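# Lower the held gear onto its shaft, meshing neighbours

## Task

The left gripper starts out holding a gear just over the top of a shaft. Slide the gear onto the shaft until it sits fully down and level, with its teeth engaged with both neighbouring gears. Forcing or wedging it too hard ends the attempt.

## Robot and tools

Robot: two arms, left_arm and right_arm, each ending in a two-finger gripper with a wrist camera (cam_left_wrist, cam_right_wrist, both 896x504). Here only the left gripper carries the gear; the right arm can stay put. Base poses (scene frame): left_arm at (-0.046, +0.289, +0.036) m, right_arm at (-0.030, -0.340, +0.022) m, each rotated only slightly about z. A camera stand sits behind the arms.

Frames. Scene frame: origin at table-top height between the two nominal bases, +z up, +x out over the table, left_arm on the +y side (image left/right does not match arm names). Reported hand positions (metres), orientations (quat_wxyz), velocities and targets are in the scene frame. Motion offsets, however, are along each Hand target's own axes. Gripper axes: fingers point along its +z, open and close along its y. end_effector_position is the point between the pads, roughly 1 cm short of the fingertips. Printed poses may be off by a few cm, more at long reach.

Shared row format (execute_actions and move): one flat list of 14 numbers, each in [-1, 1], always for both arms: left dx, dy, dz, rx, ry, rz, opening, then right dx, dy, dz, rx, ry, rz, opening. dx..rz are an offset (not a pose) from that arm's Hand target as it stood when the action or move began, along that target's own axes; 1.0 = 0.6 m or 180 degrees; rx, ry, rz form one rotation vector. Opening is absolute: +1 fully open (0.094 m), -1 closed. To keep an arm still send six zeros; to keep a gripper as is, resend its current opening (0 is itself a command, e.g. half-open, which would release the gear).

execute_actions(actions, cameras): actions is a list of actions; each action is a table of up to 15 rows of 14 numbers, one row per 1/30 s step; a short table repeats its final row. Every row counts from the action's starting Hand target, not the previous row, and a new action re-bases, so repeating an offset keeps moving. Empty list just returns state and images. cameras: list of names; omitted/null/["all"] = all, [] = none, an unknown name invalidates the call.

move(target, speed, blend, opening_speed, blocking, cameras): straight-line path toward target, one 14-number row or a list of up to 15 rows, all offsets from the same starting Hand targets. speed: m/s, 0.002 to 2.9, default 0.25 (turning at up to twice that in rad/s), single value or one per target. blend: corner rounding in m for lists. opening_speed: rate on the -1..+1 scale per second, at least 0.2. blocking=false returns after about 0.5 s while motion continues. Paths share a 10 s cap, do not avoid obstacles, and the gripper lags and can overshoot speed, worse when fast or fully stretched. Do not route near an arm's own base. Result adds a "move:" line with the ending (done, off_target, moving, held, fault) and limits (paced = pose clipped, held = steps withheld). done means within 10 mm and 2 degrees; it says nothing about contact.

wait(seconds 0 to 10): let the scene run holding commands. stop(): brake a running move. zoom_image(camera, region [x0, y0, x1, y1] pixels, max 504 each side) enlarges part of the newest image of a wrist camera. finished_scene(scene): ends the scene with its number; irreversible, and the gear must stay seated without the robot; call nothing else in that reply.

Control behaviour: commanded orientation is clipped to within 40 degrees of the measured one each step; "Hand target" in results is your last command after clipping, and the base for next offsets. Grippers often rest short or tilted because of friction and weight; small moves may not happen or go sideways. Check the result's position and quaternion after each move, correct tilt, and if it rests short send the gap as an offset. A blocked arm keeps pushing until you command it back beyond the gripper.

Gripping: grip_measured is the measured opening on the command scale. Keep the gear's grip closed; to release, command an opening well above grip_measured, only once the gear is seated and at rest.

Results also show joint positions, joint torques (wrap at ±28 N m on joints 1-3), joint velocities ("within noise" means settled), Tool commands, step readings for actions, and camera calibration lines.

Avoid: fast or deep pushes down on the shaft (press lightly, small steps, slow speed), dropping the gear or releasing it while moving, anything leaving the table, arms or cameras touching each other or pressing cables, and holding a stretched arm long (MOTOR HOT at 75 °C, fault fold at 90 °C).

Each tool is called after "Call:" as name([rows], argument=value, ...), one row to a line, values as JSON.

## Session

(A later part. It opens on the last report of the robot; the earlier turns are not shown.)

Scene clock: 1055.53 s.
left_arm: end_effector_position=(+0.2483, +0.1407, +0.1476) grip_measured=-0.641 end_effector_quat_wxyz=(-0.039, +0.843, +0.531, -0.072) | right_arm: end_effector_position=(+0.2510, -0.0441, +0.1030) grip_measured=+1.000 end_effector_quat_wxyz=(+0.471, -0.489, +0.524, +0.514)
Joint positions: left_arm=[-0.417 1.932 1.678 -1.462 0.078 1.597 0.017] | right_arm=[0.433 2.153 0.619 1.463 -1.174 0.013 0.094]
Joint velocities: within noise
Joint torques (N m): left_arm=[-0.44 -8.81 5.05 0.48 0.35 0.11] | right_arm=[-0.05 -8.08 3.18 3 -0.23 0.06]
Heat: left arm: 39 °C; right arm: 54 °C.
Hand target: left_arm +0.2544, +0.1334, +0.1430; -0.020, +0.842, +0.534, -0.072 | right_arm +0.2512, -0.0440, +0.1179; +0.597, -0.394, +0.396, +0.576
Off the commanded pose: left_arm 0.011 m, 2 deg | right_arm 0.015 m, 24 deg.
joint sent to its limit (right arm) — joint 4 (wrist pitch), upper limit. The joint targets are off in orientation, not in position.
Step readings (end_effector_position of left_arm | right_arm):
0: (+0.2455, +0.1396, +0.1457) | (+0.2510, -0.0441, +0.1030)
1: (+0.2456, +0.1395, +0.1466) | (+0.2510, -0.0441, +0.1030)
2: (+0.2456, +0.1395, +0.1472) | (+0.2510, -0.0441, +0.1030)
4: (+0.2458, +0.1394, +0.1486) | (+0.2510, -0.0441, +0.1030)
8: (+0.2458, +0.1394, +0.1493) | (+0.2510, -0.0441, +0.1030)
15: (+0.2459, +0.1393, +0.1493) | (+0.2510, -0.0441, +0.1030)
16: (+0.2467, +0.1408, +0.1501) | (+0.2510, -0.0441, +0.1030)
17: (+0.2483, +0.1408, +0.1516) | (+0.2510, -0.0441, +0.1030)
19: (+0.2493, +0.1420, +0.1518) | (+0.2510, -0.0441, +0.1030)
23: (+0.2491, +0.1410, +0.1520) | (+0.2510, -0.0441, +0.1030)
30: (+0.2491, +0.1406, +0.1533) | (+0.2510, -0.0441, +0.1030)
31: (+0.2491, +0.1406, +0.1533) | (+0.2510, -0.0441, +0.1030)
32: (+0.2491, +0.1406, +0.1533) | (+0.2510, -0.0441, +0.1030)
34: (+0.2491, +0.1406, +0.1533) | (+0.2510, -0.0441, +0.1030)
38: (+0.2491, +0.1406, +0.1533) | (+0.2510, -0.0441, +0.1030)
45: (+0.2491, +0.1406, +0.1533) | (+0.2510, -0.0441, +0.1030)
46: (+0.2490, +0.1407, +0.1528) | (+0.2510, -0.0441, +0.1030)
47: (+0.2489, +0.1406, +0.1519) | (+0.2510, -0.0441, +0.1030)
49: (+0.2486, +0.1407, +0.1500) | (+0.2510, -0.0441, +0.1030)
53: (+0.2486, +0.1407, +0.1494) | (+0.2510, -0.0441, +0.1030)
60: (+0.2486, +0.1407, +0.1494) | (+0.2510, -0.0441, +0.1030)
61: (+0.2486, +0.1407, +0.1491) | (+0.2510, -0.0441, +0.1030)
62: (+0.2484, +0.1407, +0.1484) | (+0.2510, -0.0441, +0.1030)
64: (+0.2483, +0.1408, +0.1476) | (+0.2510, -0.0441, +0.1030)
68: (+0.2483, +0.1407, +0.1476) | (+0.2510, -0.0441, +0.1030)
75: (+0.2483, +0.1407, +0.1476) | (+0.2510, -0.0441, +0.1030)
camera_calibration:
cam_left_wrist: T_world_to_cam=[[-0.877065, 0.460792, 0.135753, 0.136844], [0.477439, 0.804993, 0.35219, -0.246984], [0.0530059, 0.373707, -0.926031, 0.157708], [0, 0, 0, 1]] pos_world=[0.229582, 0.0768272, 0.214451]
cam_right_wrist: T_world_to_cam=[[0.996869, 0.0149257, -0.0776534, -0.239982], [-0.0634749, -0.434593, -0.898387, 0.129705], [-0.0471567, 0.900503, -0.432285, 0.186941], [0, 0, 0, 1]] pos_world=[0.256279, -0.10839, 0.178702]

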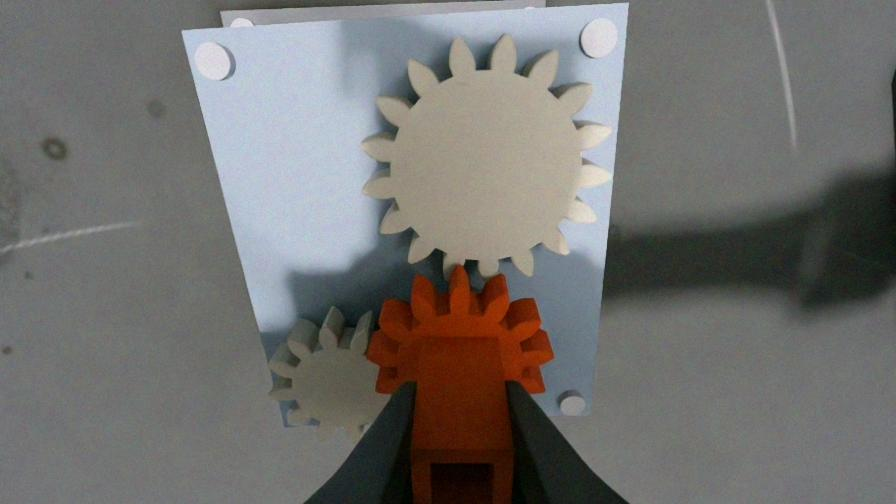

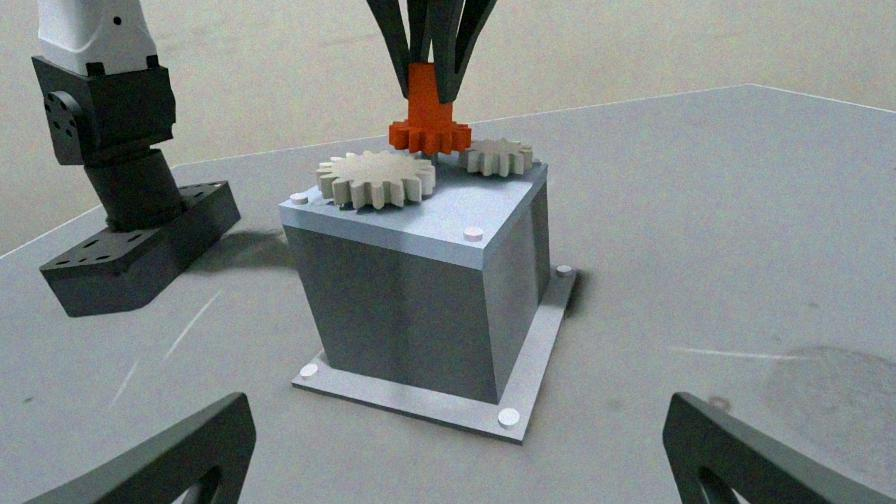

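Call:
execute_actions([
  [[0,0,0.003,0,0,0,-0.9,0,0,0,0,0,0,1]],
  [[0,0,0,0,0,0.014,-0.9,0,0,0,0,0,0,1]],
  [[0,0,0,0,0,0.014,-0.9,0,0,0,0,0,0,1]],
], cameras=["cam_left_wrist"])

Call:
zoom_image(camera="cam_left_wrist", region=[260, 300, 420, 460])

Call:
zoom_image(camera="cam_left_wrist", region=[380, 220, 540, 380])

Scene clock: 1122.23 s.
left_arm: end_effector_position=(+0.2478, +0.1408, +0.1474) grip_measured=-0.641 end_effector_quat_wxyz=(-0.038, +0.859, +0.505, -0.074) | right_arm: end_effector_position=(+0.2510, -0.0441, +0.1030) grip_measured=+1.000 end_effector_quat_wxyz=(+0.471, -0.489, +0.524, +0.514)
Joint positions: left_arm=[-0.417 1.932 1.676 -1.463 0.078 1.659 0.017] | right_arm=[0.433 2.153 0.619 1.463 -1.174 0.013 0.094]
Joint velocities: within noise
Joint torques (N m): left_arm=[-0.53 -8.83 4.4 0.56 0.34 0.34] | right_arm=[0.02 -7.97 3.17 2.99 -0.26 0.05]
Heat: left arm: 37 °C; right arm: 54 °C.
Hand target: left_arm +0.2542, +0.1334, +0.1412; -0.017, +0.865, +0.496, -0.072 | right_arm +0.2512, -0.0440, +0.1179; +0.597, -0.394, +0.396, +0.576
Off the commanded pose: left_arm 0.012 m, 3 deg | right_arm 0.015 m, 24 deg.
joint sent to its limit (right arm) — joint 4 (wrist pitch), upper limit. The joint targets are off in orientation, not in position.
Step readings (end_effector_position of left_arm | right_arm):
0: (+0.2483, +0.1407, +0.1476) | (+0.2510, -0.0441, +0.1030)
1: (+0.2483, +0.1407, +0.1474) | (+0.2510, -0.0441, +0.1030)
2: (+0.2482, +0.1407, +0.1473) | (+0.2510, -0.0441, +0.1030)
4: (+0.2482, +0.1407, +0.1473) | (+0.2510, -0.0441, +0.1030)
8: (+0.2482, +0.1407, +0.1473) | (+0.2510, -0.0441, +0.1030)
15: (+0.2482, +0.1407, +0.1473) | (+0.2510, -0.0441, +0.1030)
16: (+0.2482, +0.1407, +0.1473) | (+0.2510, -0.0441, +0.1030)
17: (+0.2482, +0.1407, +0.1473) | (+0.2510, -0.0441, +0.1030)
19: (+0.2482, +0.1407, +0.1473) | (+0.2510, -0.0441, +0.1030)
23: (+0.2482, +0.1407, +0.1473) | (+0.2510, -0.0441, +0.1030)
30: (+0.2482, +0.1407, +0.1473) | (+0.2510, -0.0441, +0.1030)
31: (+0.2482, +0.1407, +0.1473) | (+0.2510, -0.0441, +0.1030)
32: (+0.2481, +0.1408, +0.1473) | (+0.2510, -0.0441, +0.1030)
34: (+0.2480, +0.1409, +0.1474) | (+0.2510, -0.0441, +0.1030)
38: (+0.2478, +0.1408, +0.1474) | (+0.2510, -0.0441, +0.1030)
45: (+0.2478, +0.1408, +0.1474) | (+0.2510, -0.0441, +0.1030)
camera_calibration:
cam_left_wrist: T_world_to_cam=[[-0.847148, 0.514593, 0.132419, 0.121859], [0.526215, 0.777891, 0.343488, -0.253797], [0.0737486, 0.360666, -0.929775, 0.154782], [0, 0, 0, 1]] pos_world=[0.225369, 0.0788938, 0.214952]
Images, in order (width x height): cam_left_wrist 896x504.

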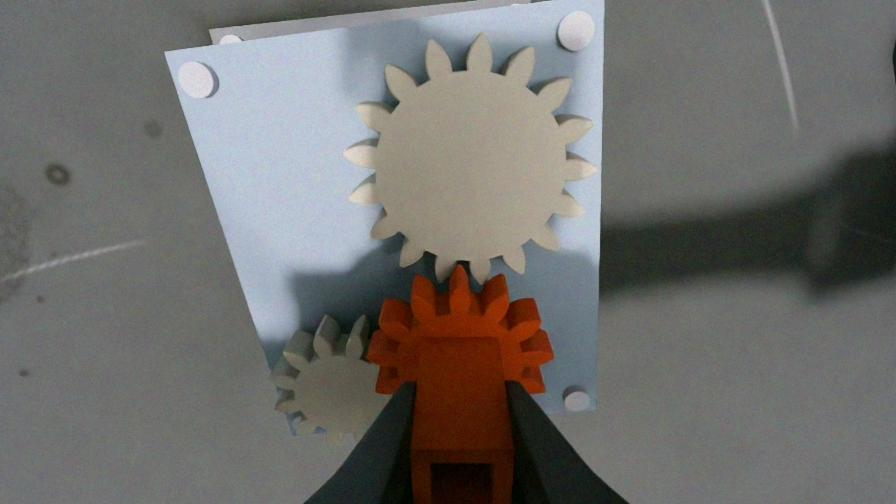

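Scaled by 3.150 from the camera's 896x504 image, which has a finer 1280x720 frame.

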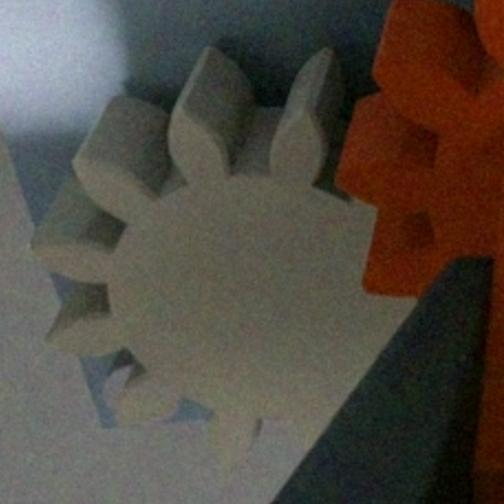

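Scaled by 3.150 from the camera's 896x504 image, which has a finer 1280x720 frame.

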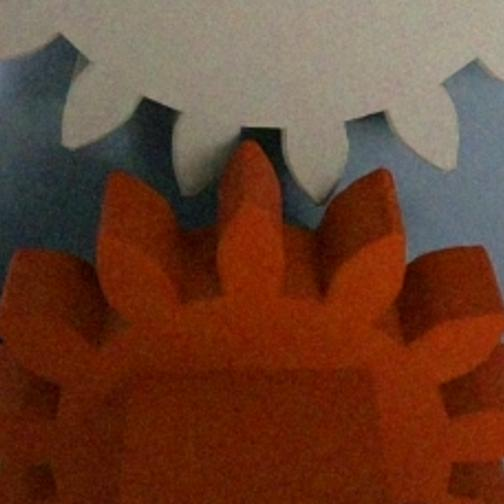

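Call:
execute_actions([
  [[0,0,-0.025,0,0,0,-0.9,0,0,0,0,0,0,1]],
  [[-0.0022,-0.0008,0,-0.0057,0.0156,0.0135,-0.9,0,0,0,0,0,0,1]],
  [[0,0,0.012,0,0,0,-0.9,0,0,0,0,0,0,1]],
  [[0,0,0.007,0,0,0,-0.9,0,0,0,0,0,0,1]],
  [[0,0,0.007,0,0,0,-0.9,0,0,0,0,0,0,1]],
])

Call:
zoom_image(camera="cam_left_wrist", region=[260, 300, 420, 460])

Call:
zoom_image(camera="cam_left_wrist", region=[380, 220, 540, 380])

Call:
zoom_image(camera="cam_right_wrist", region=[380, 80, 550, 200])

Scene clock: 1166.83 s.
left_arm: end_effector_position=(+0.2470, +0.1401, +0.1465) grip_measured=-0.641 end_effector_quat_wxyz=(-0.038, +0.871, +0.486, -0.057) | right_arm: end_effector_position=(+0.2510, -0.0441, +0.1030) grip_measured=+1.000 end_effector_quat_wxyz=(+0.471, -0.489, +0.524, +0.514)
Joint positions: left_arm=[-0.435 1.911 1.649 -1.436 0.049 1.681 0.017] | right_arm=[0.433 2.153 0.619 1.463 -1.174 0.013 0.094]
Joint velocities: within noise
Joint torques (N m): left_arm=[-0.92 -8.92 4.22 0.63 0.18 0.31] | right_arm=[0.05 -7.99 3.14 2.97 -0.24 0.06]
Heat: left arm: 37 °C; right arm: 54 °C.
Hand target: left_arm +0.2537, +0.1329, +0.1406; -0.019, +0.877, +0.478, -0.047 | right_arm +0.2512, -0.0440, +0.1179; +0.597, -0.394, +0.396, +0.576
Off the commanded pose: left_arm 0.011 m, 3 deg | right_arm 0.015 m, 24 deg.
joint sent to its limit (right arm) — joint 4 (wrist pitch), upper limit. The joint targets are off in orientation, not in position.
Step readings (end_effector_position of left_arm | right_arm):
0: (+0.2477, +0.1409, +0.1474) | (+0.2510, -0.0441, +0.1030)
1: (+0.2478, +0.1408, +0.1483) | (+0.2510, -0.0441, +0.1030)
2: (+0.2484, +0.1405, +0.1489) | (+0.2510, -0.0441, +0.1030)
4: (+0.2485, +0.1406, +0.1500) | (+0.2510, -0.0441, +0.1030)
8: (+0.2485, +0.1406, +0.1506) | (+0.2510, -0.0441, +0.1030)
15: (+0.2485, +0.1406, +0.1506) | (+0.2510, -0.0441, +0.1030)
16: (+0.2485, +0.1407, +0.1506) | (+0.2510, -0.0441, +0.1030)
17: (+0.2485, +0.1406, +0.1505) | (+0.2510, -0.0441, +0.1030)
19: (+0.2481, +0.1400, +0.1504) | (+0.2510, -0.0441, +0.1030)
23: (+0.2480, +0.1398, +0.1503) | (+0.2510, -0.0441, +0.1030)
30: (+0.2480, +0.1399, +0.1503) | (+0.2510, -0.0441, +0.1030)
31: (+0.2480, +0.1399, +0.1497) | (+0.2510, -0.0441, +0.1030)
32: (+0.2478, +0.1399, +0.1486) | (+0.2510, -0.0441, +0.1030)
34: (+0.2477, +0.1398, +0.1474) | (+0.2510, -0.0441, +0.1030)
38: (+0.2477, +0.1399, +0.1473) | (+0.2510, -0.0441, +0.1030)
45: (+0.2477, +0.1399, +0.1473) | (+0.2510, -0.0441, +0.1030)
46: (+0.2475, +0.1400, +0.1470) | (+0.2510, -0.0441, +0.1030)
47: (+0.2474, +0.1399, +0.1470) | (+0.2510, -0.0441, +0.1030)
49: (+0.2474, +0.1400, +0.1469) | (+0.2510, -0.0441, +0.1030)
53: (+0.2474, +0.1400, +0.1469) | (+0.2510, -0.0441, +0.1030)
60: (+0.2473, +0.1400, +0.1468) | (+0.2510, -0.0441, +0.1030)
61: (+0.2472, +0.1401, +0.1466) | (+0.2510, -0.0441, +0.1030)
62: (+0.2471, +0.1400, +0.1467) | (+0.2510, -0.0441, +0.1030)
64: (+0.2470, +0.1401, +0.1466) | (+0.2510, -0.0441, +0.1030)
68: (+0.2470, +0.1401, +0.1466) | (+0.2510, -0.0441, +0.1030)
75: (+0.2470, +0.1401, +0.1465) | (+0.2510, -0.0441, +0.1030)
camera_calibration:
cam_left_wrist: T_world_to_cam=[[-0.827221, 0.550161, 0.114137, 0.114497], [0.549147, 0.74863, 0.371471, -0.258177], [0.118923, 0.369967, -0.921402, 0.140575], [0, 0, 0, 1]] pos_world=[0.219774, 0.0782793, 0.212363]
cam_right_wrist: T_world_to_cam=[[0.996869, 0.0149257, -0.0776534, -0.239982], [-0.0634749, -0.434593, -0.898387, 0.129705], [-0.0471567, 0.900503, -0.432285, 0.186941], [0, 0, 0, 1]] pos_world=[0.256279, -0.10839, 0.178702]

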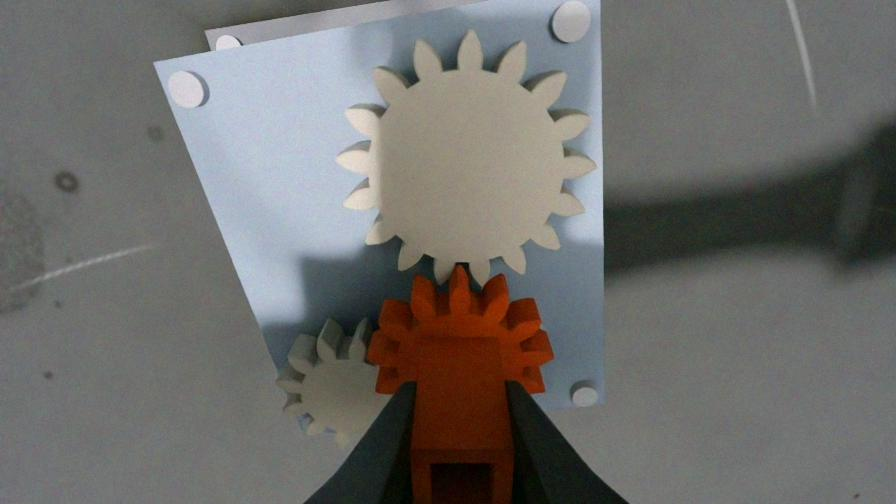

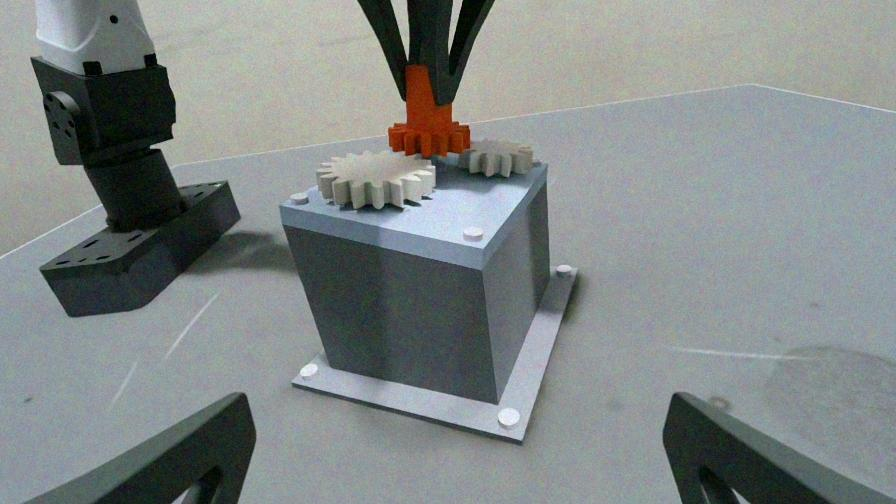

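Scaled by 3.150 from the camera's 896x504 image, which has a finer 1280x720 frame.

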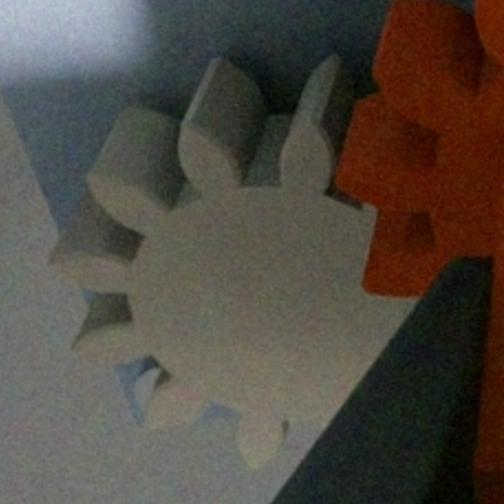

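Scaled by 3.150 from the camera's 896x504 image, which has a finer 1280x720 frame.

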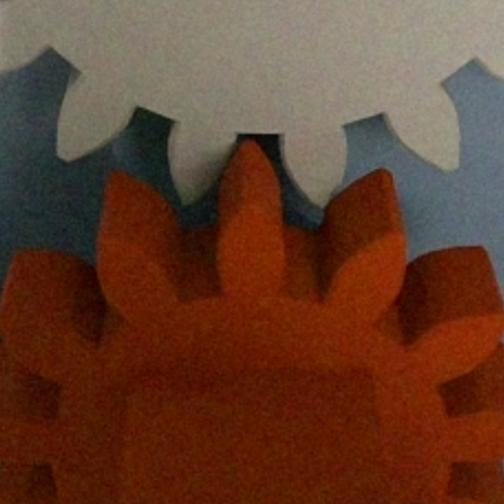

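Scaled by 2.965 from the camera's 896x504 image, which has a finer 1280x720 frame.

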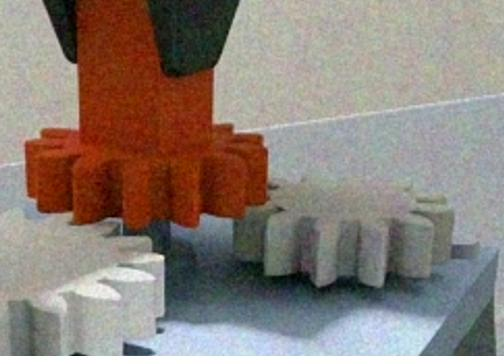

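Call:
execute_actions([
  [[0,0,-0.024,0,0,0,-0.9,0,0,0,0,0,0,1]],
  [[0,0,0,0,0,0.007,-0.9,0,0,0,0,0,0,1]],
  [[0,0,0.014,0,0,0,-0.9,0,0,0,0,0,0,1]],
  [[0,0,0.010,0,0,0,-0.9,0,0,0,0,0,0,1]],
], cameras=["cam_left_wrist"])

Call:
zoom_image(camera="cam_left_wrist", region=[380, 220, 540, 380])

Scene clock: 1195.67 s.
left_arm: end_effector_position=(+0.2472, +0.1402, +0.1465) grip_measured=-0.641 end_effector_quat_wxyz=(-0.037, +0.876, +0.477, -0.056) | right_arm: end_effector_position=(+0.2510, -0.0441, +0.1030) grip_measured=+1.000 end_effector_quat_wxyz=(+0.471, -0.489, +0.524, +0.514)
Joint positions: left_arm=[-0.436 1.91 1.647 -1.434 0.047 1.702 0.017] | right_arm=[0.433 2.153 0.619 1.463 -1.174 0.013 0.094]
Joint velocities: within noise
Joint torques (N m): left_arm=[-0.94 -8.85 4.3 0.64 0.18 0.29] | right_arm=[0.01 -8.08 3.15 2.98 -0.25 0.06]
Heat: left arm: 39 °C; right arm: 54 °C.
Hand target: left_arm +0.2537, +0.1329, +0.1406; -0.019, +0.882, +0.468, -0.047 | right_arm +0.2512, -0.0440, +0.1179; +0.597, -0.394, +0.396, +0.576
Off the commanded pose: left_arm 0.011 m, 3 deg | right_arm 0.015 m, 24 deg.
joint sent to its limit (right arm) — joint 4 (wrist pitch), upper limit. The joint targets are off in orientation, not in position.
Step readings (end_effector_position of left_arm | right_arm):
0: (+0.2470, +0.1401, +0.1465) | (+0.2510, -0.0441, +0.1030)
1: (+0.2472, +0.1401, +0.1473) | (+0.2510, -0.0441, +0.1030)
2: (+0.2472, +0.1401, +0.1476) | (+0.2510, -0.0441, +0.1030)
4: (+0.2473, +0.1401, +0.1479) | (+0.2510, -0.0441, +0.1030)
8: (+0.2473, +0.1401, +0.1481) | (+0.2510, -0.0441, +0.1030)
15: (+0.2473, +0.1401, +0.1481) | (+0.2510, -0.0441, +0.1030)
16: (+0.2472, +0.1401, +0.1481) | (+0.2510, -0.0441, +0.1030)
17: (+0.2472, +0.1401, +0.1481) | (+0.2510, -0.0441, +0.1030)
19: (+0.2472, +0.1401, +0.1481) | (+0.2510, -0.0441, +0.1030)
23: (+0.2472, +0.1401, +0.1481) | (+0.2510, -0.0441, +0.1030)
30: (+0.2472, +0.1401, +0.1481) | (+0.2510, -0.0441, +0.1030)
31: (+0.2473, +0.1401, +0.1481) | (+0.2510, -0.0441, +0.1030)
32: (+0.2473, +0.1401, +0.1481) | (+0.2510, -0.0441, +0.1030)
34: (+0.2473, +0.1401, +0.1481) | (+0.2510, -0.0441, +0.1030)
38: (+0.2473, +0.1401, +0.1481) | (+0.2510, -0.0441, +0.1030)
45: (+0.2473, +0.1401, +0.1481) | (+0.2510, -0.0441, +0.1030)
46: (+0.2472, +0.1401, +0.1476) | (+0.2510, -0.0441, +0.1030)
47: (+0.2470, +0.1402, +0.1464) | (+0.2510, -0.0441, +0.1030)
49: (+0.2471, +0.1403, +0.1465) | (+0.2510, -0.0441, +0.1030)
53: (+0.2472, +0.1402, +0.1465) | (+0.2510, -0.0441, +0.1030)
60: (+0.2472, +0.1402, +0.1465) | (+0.2510, -0.0441, +0.1030)
camera_calibration:
cam_left_wrist: T_world_to_cam=[[-0.815276, 0.568235, 0.111509, 0.109446], [0.56458, 0.737184, 0.371228, -0.260541], [0.128742, 0.365608, -0.921822, 0.138692], [0, 0, 0, 1]] pos_world=[0.21847, 0.0791682, 0.212365]
Images, in order (width x height): cam_left_wrist 896x504.

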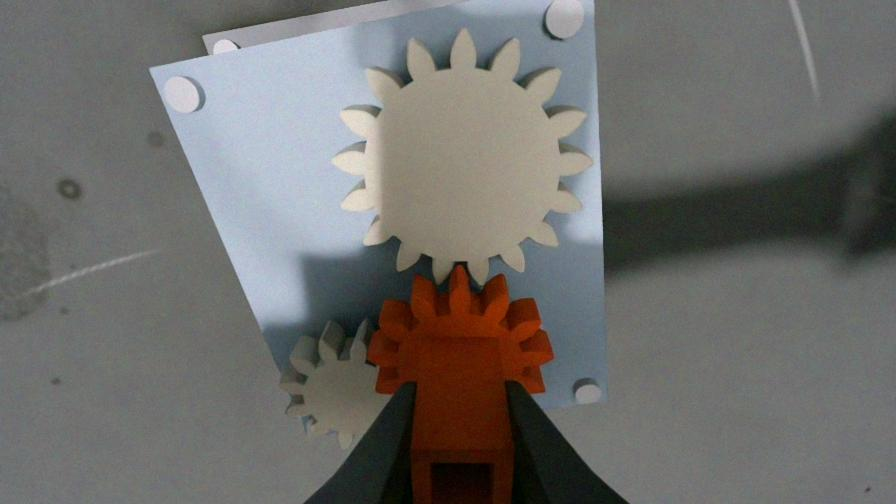

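Scaled by 3.150 from the camera's 896x504 image, which has a finer 1280x720 frame.

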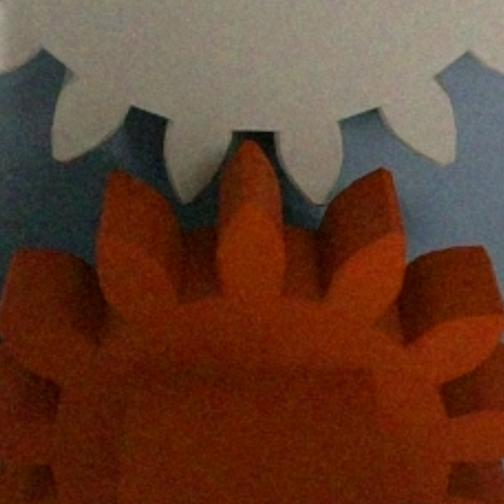

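Call:
execute_actions([
  [[0,0,-0.025,0,0,0,-0.9,0,0,0,0,0,0,1]],
  [[0.0035,0.0015,0,0.0097,-0.0225,-0.017,-0.9,0,0,0,0,0,0,1]],
  [[0,0,0.014,0,0,0,-0.9,0,0,0,0,0,0,1]],
  [[0,0,0.009,0,0,0,-0.9,0,0,0,0,0,0,1]],
  [[0,0,0.003,0,0,0,-0.9,0,0,0,0,0,0,1]],
  [[0,0,0,0,0,0.009,-0.9,0,0,0,0,0,0,1]],
  [[0,0,0,0,0,0.009,-0.9,0,0,0,0,0,0,1]],
], cameras=["cam_left_wrist"])

Call:
zoom_image(camera="cam_left_wrist", region=[260, 300, 420, 460])

Call:
zoom_image(camera="cam_left_wrist", region=[380, 220, 540, 380])

Scene clock: 1223.63 s.
left_arm: end_effector_position=(+0.2486, +0.1410, +0.1476) grip_measured=-0.641 end_effector_quat_wxyz=(-0.035, +0.875, +0.475, -0.087) | right_arm: end_effector_position=(+0.2510, -0.0441, +0.1030) grip_measured=+1.000 end_effector_quat_wxyz=(+0.471, -0.489, +0.524, +0.514)
Joint positions: left_arm=[-0.407 1.949 1.697 -1.482 0.094 1.739 0.017] | right_arm=[0.433 2.153 0.619 1.463 -1.174 0.013 0.094]
Joint velocities: within noise
Joint torques (N m): left_arm=[-0.53 -8.79 4.05 0.55 0.36 0.35] | right_arm=[-0.02 -8.02 3.15 2.95 -0.24 0.04]
Heat: left arm: 38 °C; right arm: 54 °C.
Hand target: left_arm +0.2545, +0.1335, +0.1400; -0.015, +0.880, +0.467, -0.086 | right_arm +0.2512, -0.0440, +0.1179; +0.597, -0.394, +0.396, +0.576
Off the commanded pose: left_arm 0.012 m, 3 deg | right_arm 0.015 m, 24 deg.
joint sent to its limit (right arm) — joint 4 (wrist pitch), upper limit. The joint targets are off in orientation, not in position.
Step readings (end_effector_position of left_arm | right_arm):
0: (+0.2472, +0.1402, +0.1465) | (+0.2510, -0.0441, +0.1030)
1: (+0.2473, +0.1402, +0.1472) | (+0.2510, -0.0441, +0.1030)
2: (+0.2473, +0.1402, +0.1477) | (+0.2510, -0.0441, +0.1030)
4: (+0.2473, +0.1402, +0.1485) | (+0.2510, -0.0441, +0.1030)
8: (+0.2474, +0.1401, +0.1491) | (+0.2510, -0.0441, +0.1030)
15: (+0.2474, +0.1401, +0.1491) | (+0.2510, -0.0441, +0.1030)
16: (+0.2480, +0.1412, +0.1496) | (+0.2510, -0.0441, +0.1030)
17: (+0.2491, +0.1415, +0.1506) | (+0.2510, -0.0441, +0.1030)
19: (+0.2495, +0.1419, +0.1505) | (+0.2510, -0.0441, +0.1030)
23: (+0.2493, +0.1411, +0.1506) | (+0.2510, -0.0441, +0.1030)
30: (+0.2494, +0.1411, +0.1513) | (+0.2510, -0.0441, +0.1030)
31: (+0.2494, +0.1411, +0.1513) | (+0.2510, -0.0441, +0.1030)
32: (+0.2494, +0.1411, +0.1513) | (+0.2510, -0.0441, +0.1030)
34: (+0.2494, +0.1411, +0.1513) | (+0.2510, -0.0441, +0.1030)
38: (+0.2494, +0.1410, +0.1512) | (+0.2510, -0.0441, +0.1030)
45: (+0.2494, +0.1410, +0.1512) | (+0.2510, -0.0441, +0.1030)
46: (+0.2492, +0.1411, +0.1504) | (+0.2510, -0.0441, +0.1030)
47: (+0.2490, +0.1411, +0.1491) | (+0.2510, -0.0441, +0.1030)
49: (+0.2488, +0.1411, +0.1479) | (+0.2510, -0.0441, +0.1030)
53: (+0.2488, +0.1410, +0.1479) | (+0.2510, -0.0441, +0.1030)
60: (+0.2488, +0.1410, +0.1479) | (+0.2510, -0.0441, +0.1030)
61: (+0.2487, +0.1411, +0.1476) | (+0.2510, -0.0441, +0.1030)
62: (+0.2487, +0.1411, +0.1475) | (+0.2510, -0.0441, +0.1030)
64: (+0.2487, +0.1411, +0.1475) | (+0.2510, -0.0441, +0.1030)
68: (+0.2487, +0.1411, +0.1475) | (+0.2510, -0.0441, +0.1030)
75: (+0.2487, +0.1411, +0.1475) | (+0.2510, -0.0441, +0.1030)
76: (+0.2487, +0.1411, +0.1475) | (+0.2510, -0.0441, +0.1030)
77: (+0.2487, +0.1411, +0.1475) | (+0.2510, -0.0441, +0.1030)
79: (+0.2487, +0.1411, +0.1475) | (+0.2510, -0.0441, +0.1030)
83: (+0.2487, +0.1411, +0.1475) | (+0.2510, -0.0441, +0.1030)
90: (+0.2487, +0.1410, +0.1476) | (+0.2510, -0.0441, +0.1030)
91: (+0.2487, +0.1410, +0.1476) | (+0.2510, -0.0441, +0.1030)
92: (+0.2487, +0.1410, +0.1476) | (+0.2510, -0.0441, +0.1030)
94: (+0.2487, +0.1410, +0.1476) | (+0.2510, -0.0441, +0.1030)
98: (+0.2486, +0.1410, +0.1476) | (+0.2510, -0.0441, +0.1030)
105: (+0.2486, +0.1410, +0.1476) | (+0.2510, -0.0441, +0.1030)
camera_calibration:
cam_left_wrist: T_world_to_cam=[[-0.808709, 0.572318, 0.135801, 0.104223], [0.582859, 0.748637, 0.31594, -0.260283], [0.0791523, 0.334656, -0.93901, 0.158537], [0, 0, 0, 1]] pos_world=[0.223446, 0.0821535, 0.216948]
Images, in order (width x height): cam_left_wrist 896x504.

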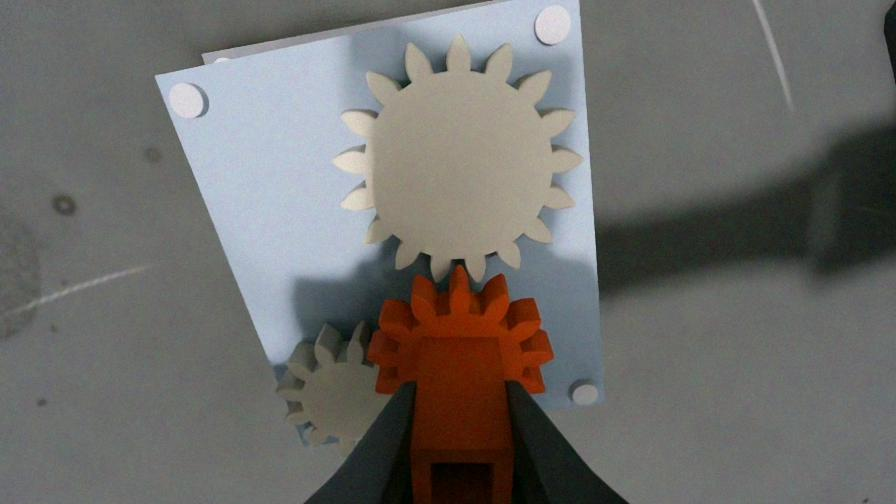

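Scaled by 3.150 from the camera's 896x504 image, which has a finer 1280x720 frame.

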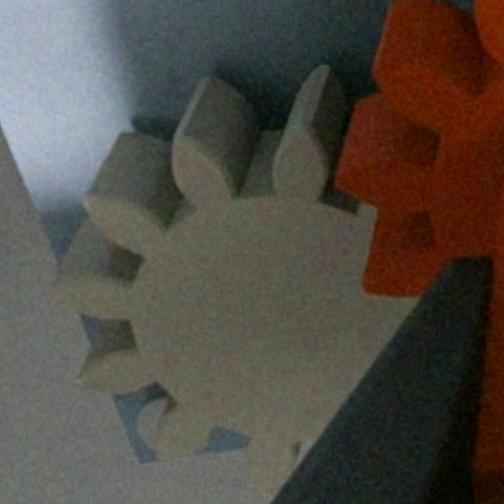

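Scaled by 3.150 from the camera's 896x504 image, which has a finer 1280x720 frame.

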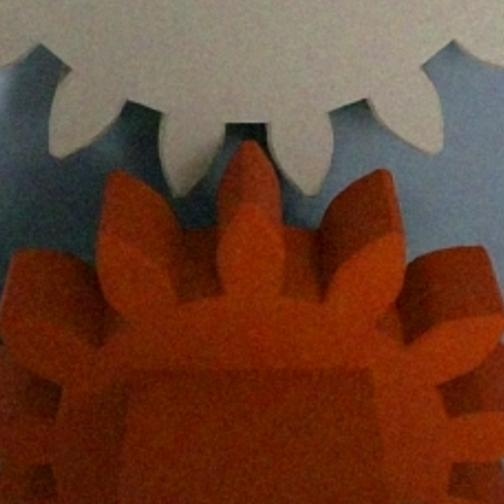

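Call:
execute_actions([
  [[0,0,-0.025,0,0,0,-0.9,0,0,0,0,0,0,1]],
  [[-0.0035,-0.0015,0,-0.0097,0.0225,0,-0.9,0,0,0,0,0,0,1]],
  [[0,0,0.012,0,0,0,-0.9,0,0,0,0,0,0,1]],
  [[0,0,0.008,0,0,0,-0.9,0,0,0,0,0,0,1]],
  [[0,0,0.006,0,0,0,-0.9,0,0,0,0,0,0,1]],
], cameras=["cam_left_wrist"])

Call:
zoom_image(camera="cam_left_wrist", region=[260, 300, 420, 460])

Call:
zoom_image(camera="cam_left_wrist", region=[380, 220, 540, 380])

Scene clock: 1250.83 s.
left_arm: end_effector_position=(+0.2470, +0.1402, +0.1465) grip_measured=-0.641 end_effector_quat_wxyz=(-0.034, +0.881, +0.468, -0.057) | right_arm: end_effector_position=(+0.2510, -0.0441, +0.1030) grip_measured=+1.000 end_effector_quat_wxyz=(+0.471, -0.489, +0.524, +0.514)
Joint positions: left_arm=[-0.434 1.907 1.643 -1.43 0.05 1.725 0.017] | right_arm=[0.433 2.153 0.619 1.463 -1.174 0.013 0.094]
Joint velocities: within noise
Joint torques (N m): left_arm=[-1.1 -8.75 4.03 0.66 0.18 0.1] | right_arm=[0.02 -8.03 3.25 2.97 -0.24 0.08]
Heat: left arm: 38 °C; right arm: 54 °C.
Hand target: left_arm +0.2535, +0.1328, +0.1397; -0.018, +0.883, +0.467, -0.047 | right_arm +0.2512, -0.0440, +0.1179; +0.597, -0.394, +0.396, +0.576
Off the commanded pose: left_arm 0.012 m, 2 deg | right_arm 0.015 m, 24 deg.
joint sent to its limit (right arm) — joint 4 (wrist pitch), upper limit. The joint targets are off in orientation, not in position.
Step readings (end_effector_position of left_arm | right_arm):
0: (+0.2486, +0.1410, +0.1476) | (+0.2510, -0.0441, +0.1030)
1: (+0.2486, +0.1410, +0.1485) | (+0.2510, -0.0441, +0.1030)
2: (+0.2489, +0.1409, +0.1489) | (+0.2510, -0.0441, +0.1030)
4: (+0.2489, +0.1410, +0.1495) | (+0.2510, -0.0441, +0.1030)
8: (+0.2490, +0.1410, +0.1500) | (+0.2510, -0.0441, +0.1030)
15: (+0.2490, +0.1410, +0.1500) | (+0.2510, -0.0441, +0.1030)
16: (+0.2490, +0.1410, +0.1498) | (+0.2510, -0.0441, +0.1030)
17: (+0.2487, +0.1408, +0.1494) | (+0.2510, -0.0441, +0.1030)
19: (+0.2481, +0.1401, +0.1492) | (+0.2510, -0.0441, +0.1030)
23: (+0.2480, +0.1398, +0.1491) | (+0.2510, -0.0441, +0.1030)
30: (+0.2481, +0.1398, +0.1490) | (+0.2510, -0.0441, +0.1030)
31: (+0.2478, +0.1399, +0.1484) | (+0.2510, -0.0441, +0.1030)
32: (+0.2476, +0.1401, +0.1473) | (+0.2510, -0.0441, +0.1030)
34: (+0.2474, +0.1400, +0.1472) | (+0.2510, -0.0441, +0.1030)
38: (+0.2475, +0.1400, +0.1471) | (+0.2510, -0.0441, +0.1030)
45: (+0.2474, +0.1401, +0.1471) | (+0.2510, -0.0441, +0.1030)
46: (+0.2473, +0.1401, +0.1468) | (+0.2510, -0.0441, +0.1030)
47: (+0.2472, +0.1400, +0.1468) | (+0.2510, -0.0441, +0.1030)
49: (+0.2471, +0.1401, +0.1468) | (+0.2510, -0.0441, +0.1030)
53: (+0.2472, +0.1401, +0.1468) | (+0.2510, -0.0441, +0.1030)
60: (+0.2472, +0.1401, +0.1468) | (+0.2510, -0.0441, +0.1030)
61: (+0.2471, +0.1401, +0.1466) | (+0.2510, -0.0441, +0.1030)
62: (+0.2470, +0.1402, +0.1466) | (+0.2510, -0.0441, +0.1030)
64: (+0.2470, +0.1402, +0.1465) | (+0.2510, -0.0441, +0.1030)
68: (+0.2470, +0.1402, +0.1465) | (+0.2510, -0.0441, +0.1030)
75: (+0.2469, +0.1403, +0.1464) | (+0.2510, -0.0441, +0.1030)
camera_calibration:
cam_left_wrist: T_world_to_cam=[[-0.803364, 0.58584, 0.106758, 0.10456], [0.579548, 0.727991, 0.366269, -0.262133], [0.136856, 0.356119, -0.924364, 0.138493], [0, 0, 0, 1]] pos_world=[0.216965, 0.0802554, 0.212867]
Images, in order (width x height): cam_left_wrist 896x504.

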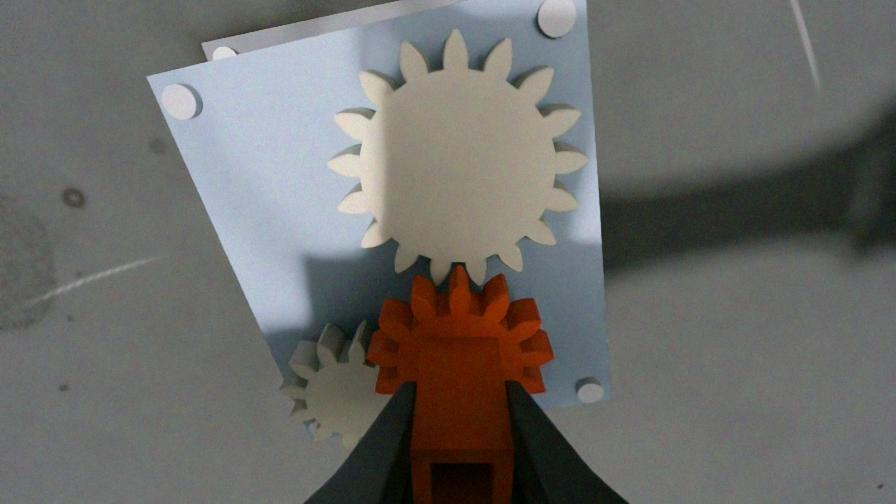

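Scaled by 3.150 from the camera's 896x504 image, which has a finer 1280x720 frame.

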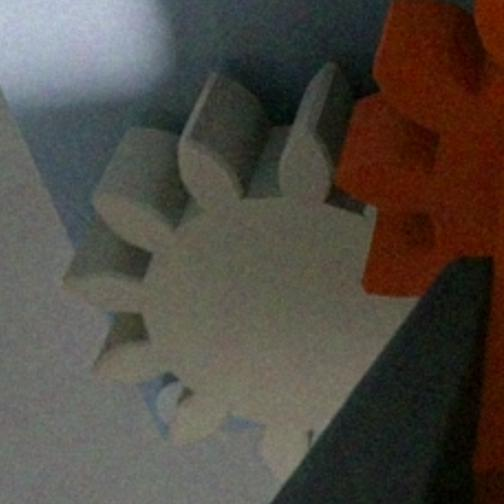

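Scaled by 3.150 from the camera's 896x504 image, which has a finer 1280x720 frame.

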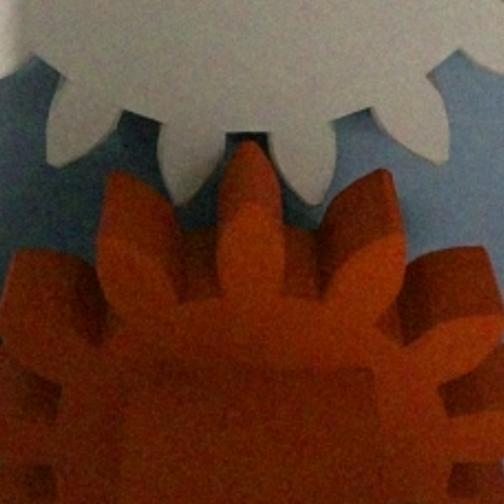

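Call:
execute_actions([
  [[0,0,-0.025,0,0,0,-0.9,0,0,0,0,0,0,1]],
  [[0,0,0,0,0,-0.008,-0.9,0,0,0,0,0,0,1]],
  [[0,0,0.014,0,0,0,-0.9,0,0,0,0,0,0,1]],
  [[0,0,0.011,0,0,0,-0.9,0,0,0,0,0,0,1]],
], cameras=["cam_left_wrist","cam_right_wrist"])

Call:
zoom_image(camera="cam_left_wrist", region=[380, 220, 540, 380])

Call:
zoom_image(camera="cam_right_wrist", region=[380, 80, 500, 200])

Scene clock: 1280.83 s.
left_arm: end_effector_position=(+0.2470, +0.1403, +0.1465) grip_measured=-0.641 end_effector_quat_wxyz=(-0.035, +0.876, +0.478, -0.055) | right_arm: end_effector_position=(+0.2510, -0.0441, +0.1030) grip_measured=+1.000 end_effector_quat_wxyz=(+0.471, -0.489, +0.524, +0.514)
Joint positions: left_arm=[-0.435 1.906 1.642 -1.429 0.048 1.7 0.017] | right_arm=[0.433 2.153 0.619 1.463 -1.174 0.013 0.094]
Joint velocities: within noise
Joint torques (N m): left_arm=[-1.07 -8.69 4.25 0.65 0.17 0.1] | right_arm=[-0.01 -8.09 3.14 2.97 -0.27 0.07]
Heat: left arm: 40 °C; right arm: 54 °C.
Hand target: left_arm +0.2535, +0.1329, +0.1397; -0.018, +0.877, +0.478, -0.047 | right_arm +0.2512, -0.0440, +0.1179; +0.597, -0.394, +0.396, +0.576
Off the commanded pose: left_arm 0.012 m, 2 deg | right_arm 0.015 m, 24 deg.
joint sent to its limit (right arm) — joint 4 (wrist pitch), upper limit. The joint targets are off in orientation, not in position.
Step readings (end_effector_position of left_arm | right_arm):
0: (+0.2470, +0.1402, +0.1465) | (+0.2510, -0.0441, +0.1030)
1: (+0.2471, +0.1402, +0.1472) | (+0.2510, -0.0441, +0.1030)
2: (+0.2471, +0.1402, +0.1475) | (+0.2510, -0.0441, +0.1030)
4: (+0.2471, +0.1402, +0.1480) | (+0.2510, -0.0441, +0.1030)
8: (+0.2471, +0.1402, +0.1484) | (+0.2510, -0.0441, +0.1030)
15: (+0.2471, +0.1402, +0.1484) | (+0.2510, -0.0441, +0.1030)
16: (+0.2471, +0.1402, +0.1484) | (+0.2510, -0.0441, +0.1030)
17: (+0.2471, +0.1402, +0.1484) | (+0.2510, -0.0441, +0.1030)
19: (+0.2471, +0.1402, +0.1484) | (+0.2510, -0.0441, +0.1030)
23: (+0.2471, +0.1402, +0.1484) | (+0.2510, -0.0441, +0.1030)
30: (+0.2471, +0.1402, +0.1484) | (+0.2510, -0.0441, +0.1030)
31: (+0.2473, +0.1401, +0.1484) | (+0.2510, -0.0441, +0.1030)
32: (+0.2473, +0.1401, +0.1484) | (+0.2510, -0.0441, +0.1030)
34: (+0.2473, +0.1401, +0.1484) | (+0.2510, -0.0441, +0.1030)
38: (+0.2473, +0.1401, +0.1484) | (+0.2510, -0.0441, +0.1030)
45: (+0.2473, +0.1401, +0.1484) | (+0.2510, -0.0441, +0.1030)
46: (+0.2470, +0.1403, +0.1475) | (+0.2510, -0.0441, +0.1030)
47: (+0.2469, +0.1403, +0.1464) | (+0.2510, -0.0441, +0.1030)
49: (+0.2470, +0.1402, +0.1465) | (+0.2510, -0.0441, +0.1030)
53: (+0.2470, +0.1403, +0.1465) | (+0.2510, -0.0441, +0.1030)
60: (+0.2470, +0.1403, +0.1465) | (+0.2510, -0.0441, +0.1030)
camera_calibration:
cam_left_wrist: T_world_to_cam=[[-0.817207, 0.566201, 0.107649, 0.110563], [0.561432, 0.739842, 0.370713, -0.260029], [0.130255, 0.363387, -0.922488, 0.138725], [0, 0, 0, 1]] pos_world=[0.218271, 0.0793684, 0.212467]
cam_right_wrist: T_world_to_cam=[[0.996869, 0.0149257, -0.0776534, -0.239982], [-0.0634749, -0.434593, -0.898387, 0.129705], [-0.0471567, 0.900503, -0.432285, 0.186941], [0, 0, 0, 1]] pos_world=[0.256279, -0.10839, 0.178702]

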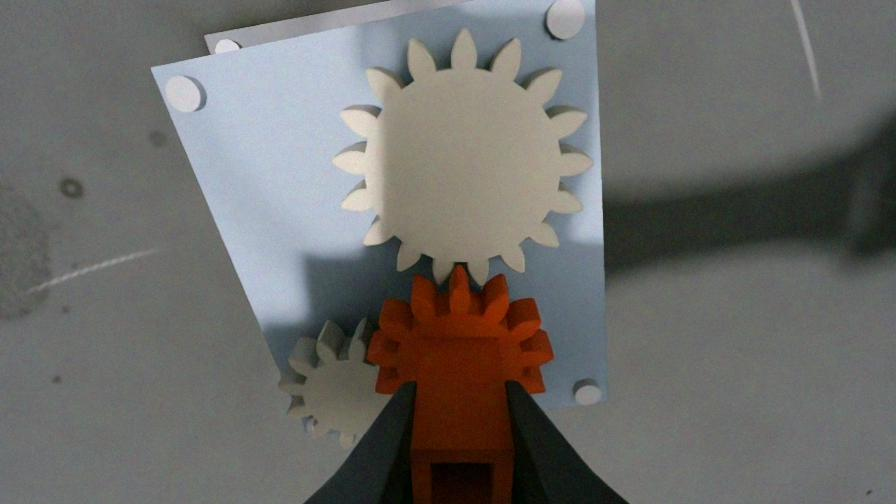

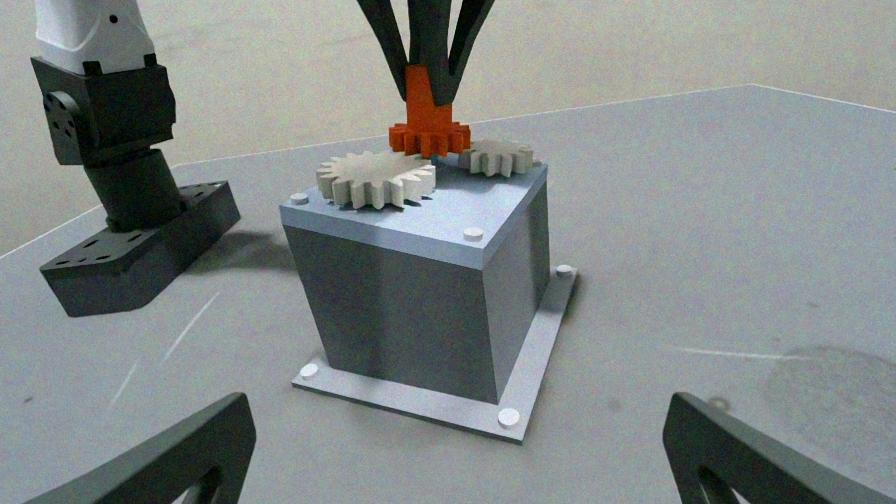

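Scaled by 3.150 from the camera's 896x504 image, which has a finer 1280x720 frame.

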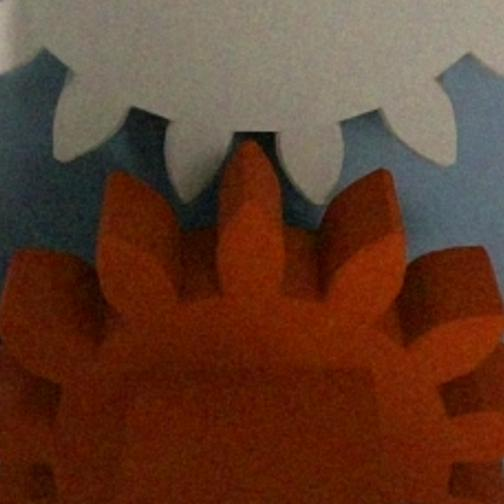

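Scaled by 4.200 from the camera's 896x504 image, which has a finer 1280x720 frame.

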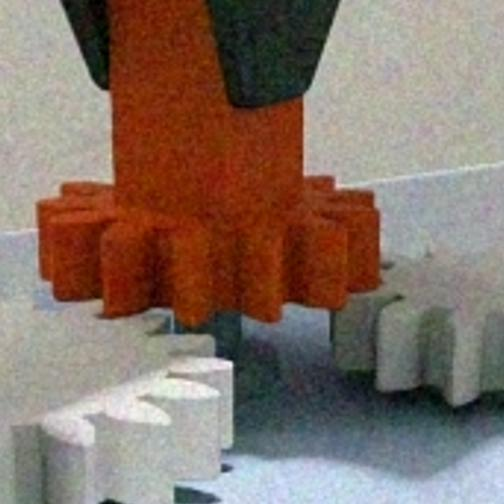

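Call:
move(target=[0,0,0,0,0,0,-0.9,-0.0565,-0.105,0.141,-0.165,-0.0045,0.0664,1], speed=0.4, cameras=["cam_right_wrist"])

Scene clock: 1298.60 s.
left_arm: end_effector_position=(+0.2470, +0.1403, +0.1465) grip_measured=-0.641 end_effector_quat_wxyz=(-0.035, +0.876, +0.478, -0.055) | right_arm: end_effector_position=(+0.3211, +0.0194, +0.1796) grip_measured=+1.000 end_effector_quat_wxyz=(-0.385, +0.539, -0.430, -0.614)
Joint positions: left_arm=[-0.435 1.906 1.642 -1.429 0.048 1.7 0.017] | right_arm=[0.472 2.367 1.333 1.463 -1.452 0.54 0.094]
Joint velocities: within noise
Joint torques (N m): left_arm=[-0.96 -8.61 4.15 0.66 0.2 0.11] | right_arm=[0.84 -10.51 5.94 2.51 -0.03 0.2]
Heat: left arm: 39 °C; right arm: 54 °C.
Hand target: left_arm +0.2535, +0.1329, +0.1397; -0.018, +0.877, +0.478, -0.047 | right_arm +0.3150, +0.0200, +0.1819; -0.416, +0.486, -0.270, -0.719
Off the commanded pose: left_arm 0.012 m, 2 deg | right_arm 0.007 m, 23 deg.
joint sent to its limit (right arm) — joint 4 (wrist pitch), upper limit. The joint targets are off in orientation, not in position.
move: off_target (left_arm, right_arm)
camera_calibration:
cam_right_wrist: T_world_to_cam=[[0.933519, 0.340634, -0.111848, -0.284697], [0.0262699, -0.376114, -0.926201, 0.205639], [-0.357563, 0.861688, -0.360058, 0.25361], [0, 0, 0, 1]] pos_world=[0.35105, -0.044212, 0.249934]
Images, in order (width x height): cam_right_wrist 896x504.

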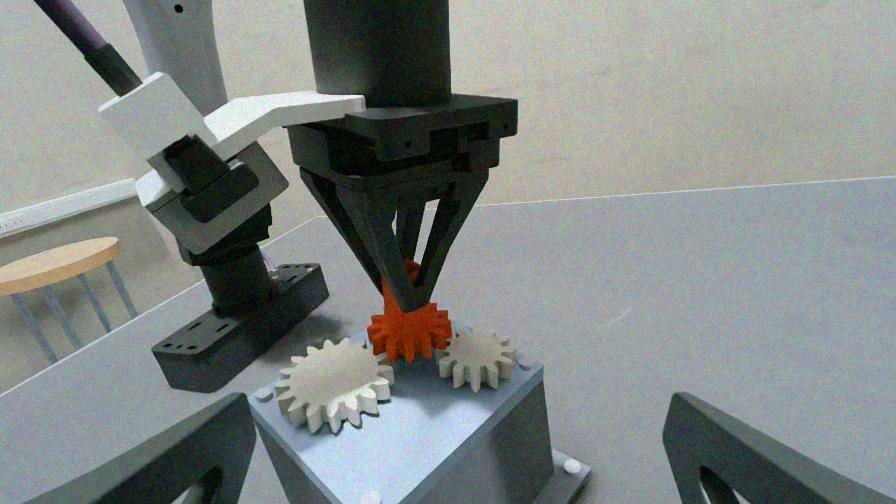

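Call:
zoom_image(camera="cam_right_wrist", region=[350, 300, 530, 440])

Call:
zoom_image(camera="cam_right_wrist", region=[400, 315, 480, 385])

Scaled by 2.800 from the camera's 896x504 image, which has a finer 1280x720 frame.

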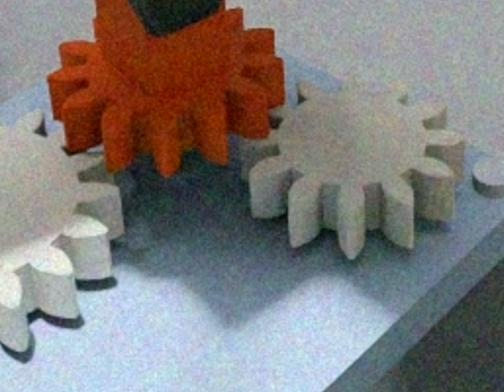

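Scaled by 6.300 from the camera's 896x504 image, which has a finer 1280x720 frame.

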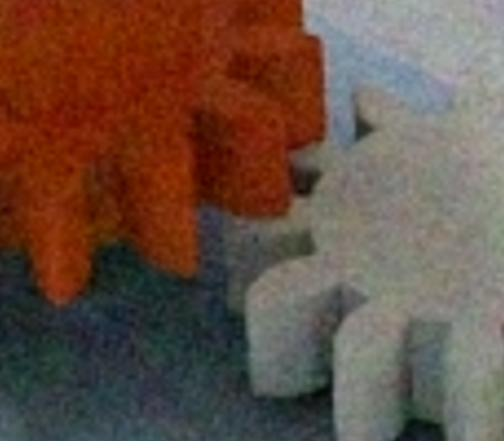

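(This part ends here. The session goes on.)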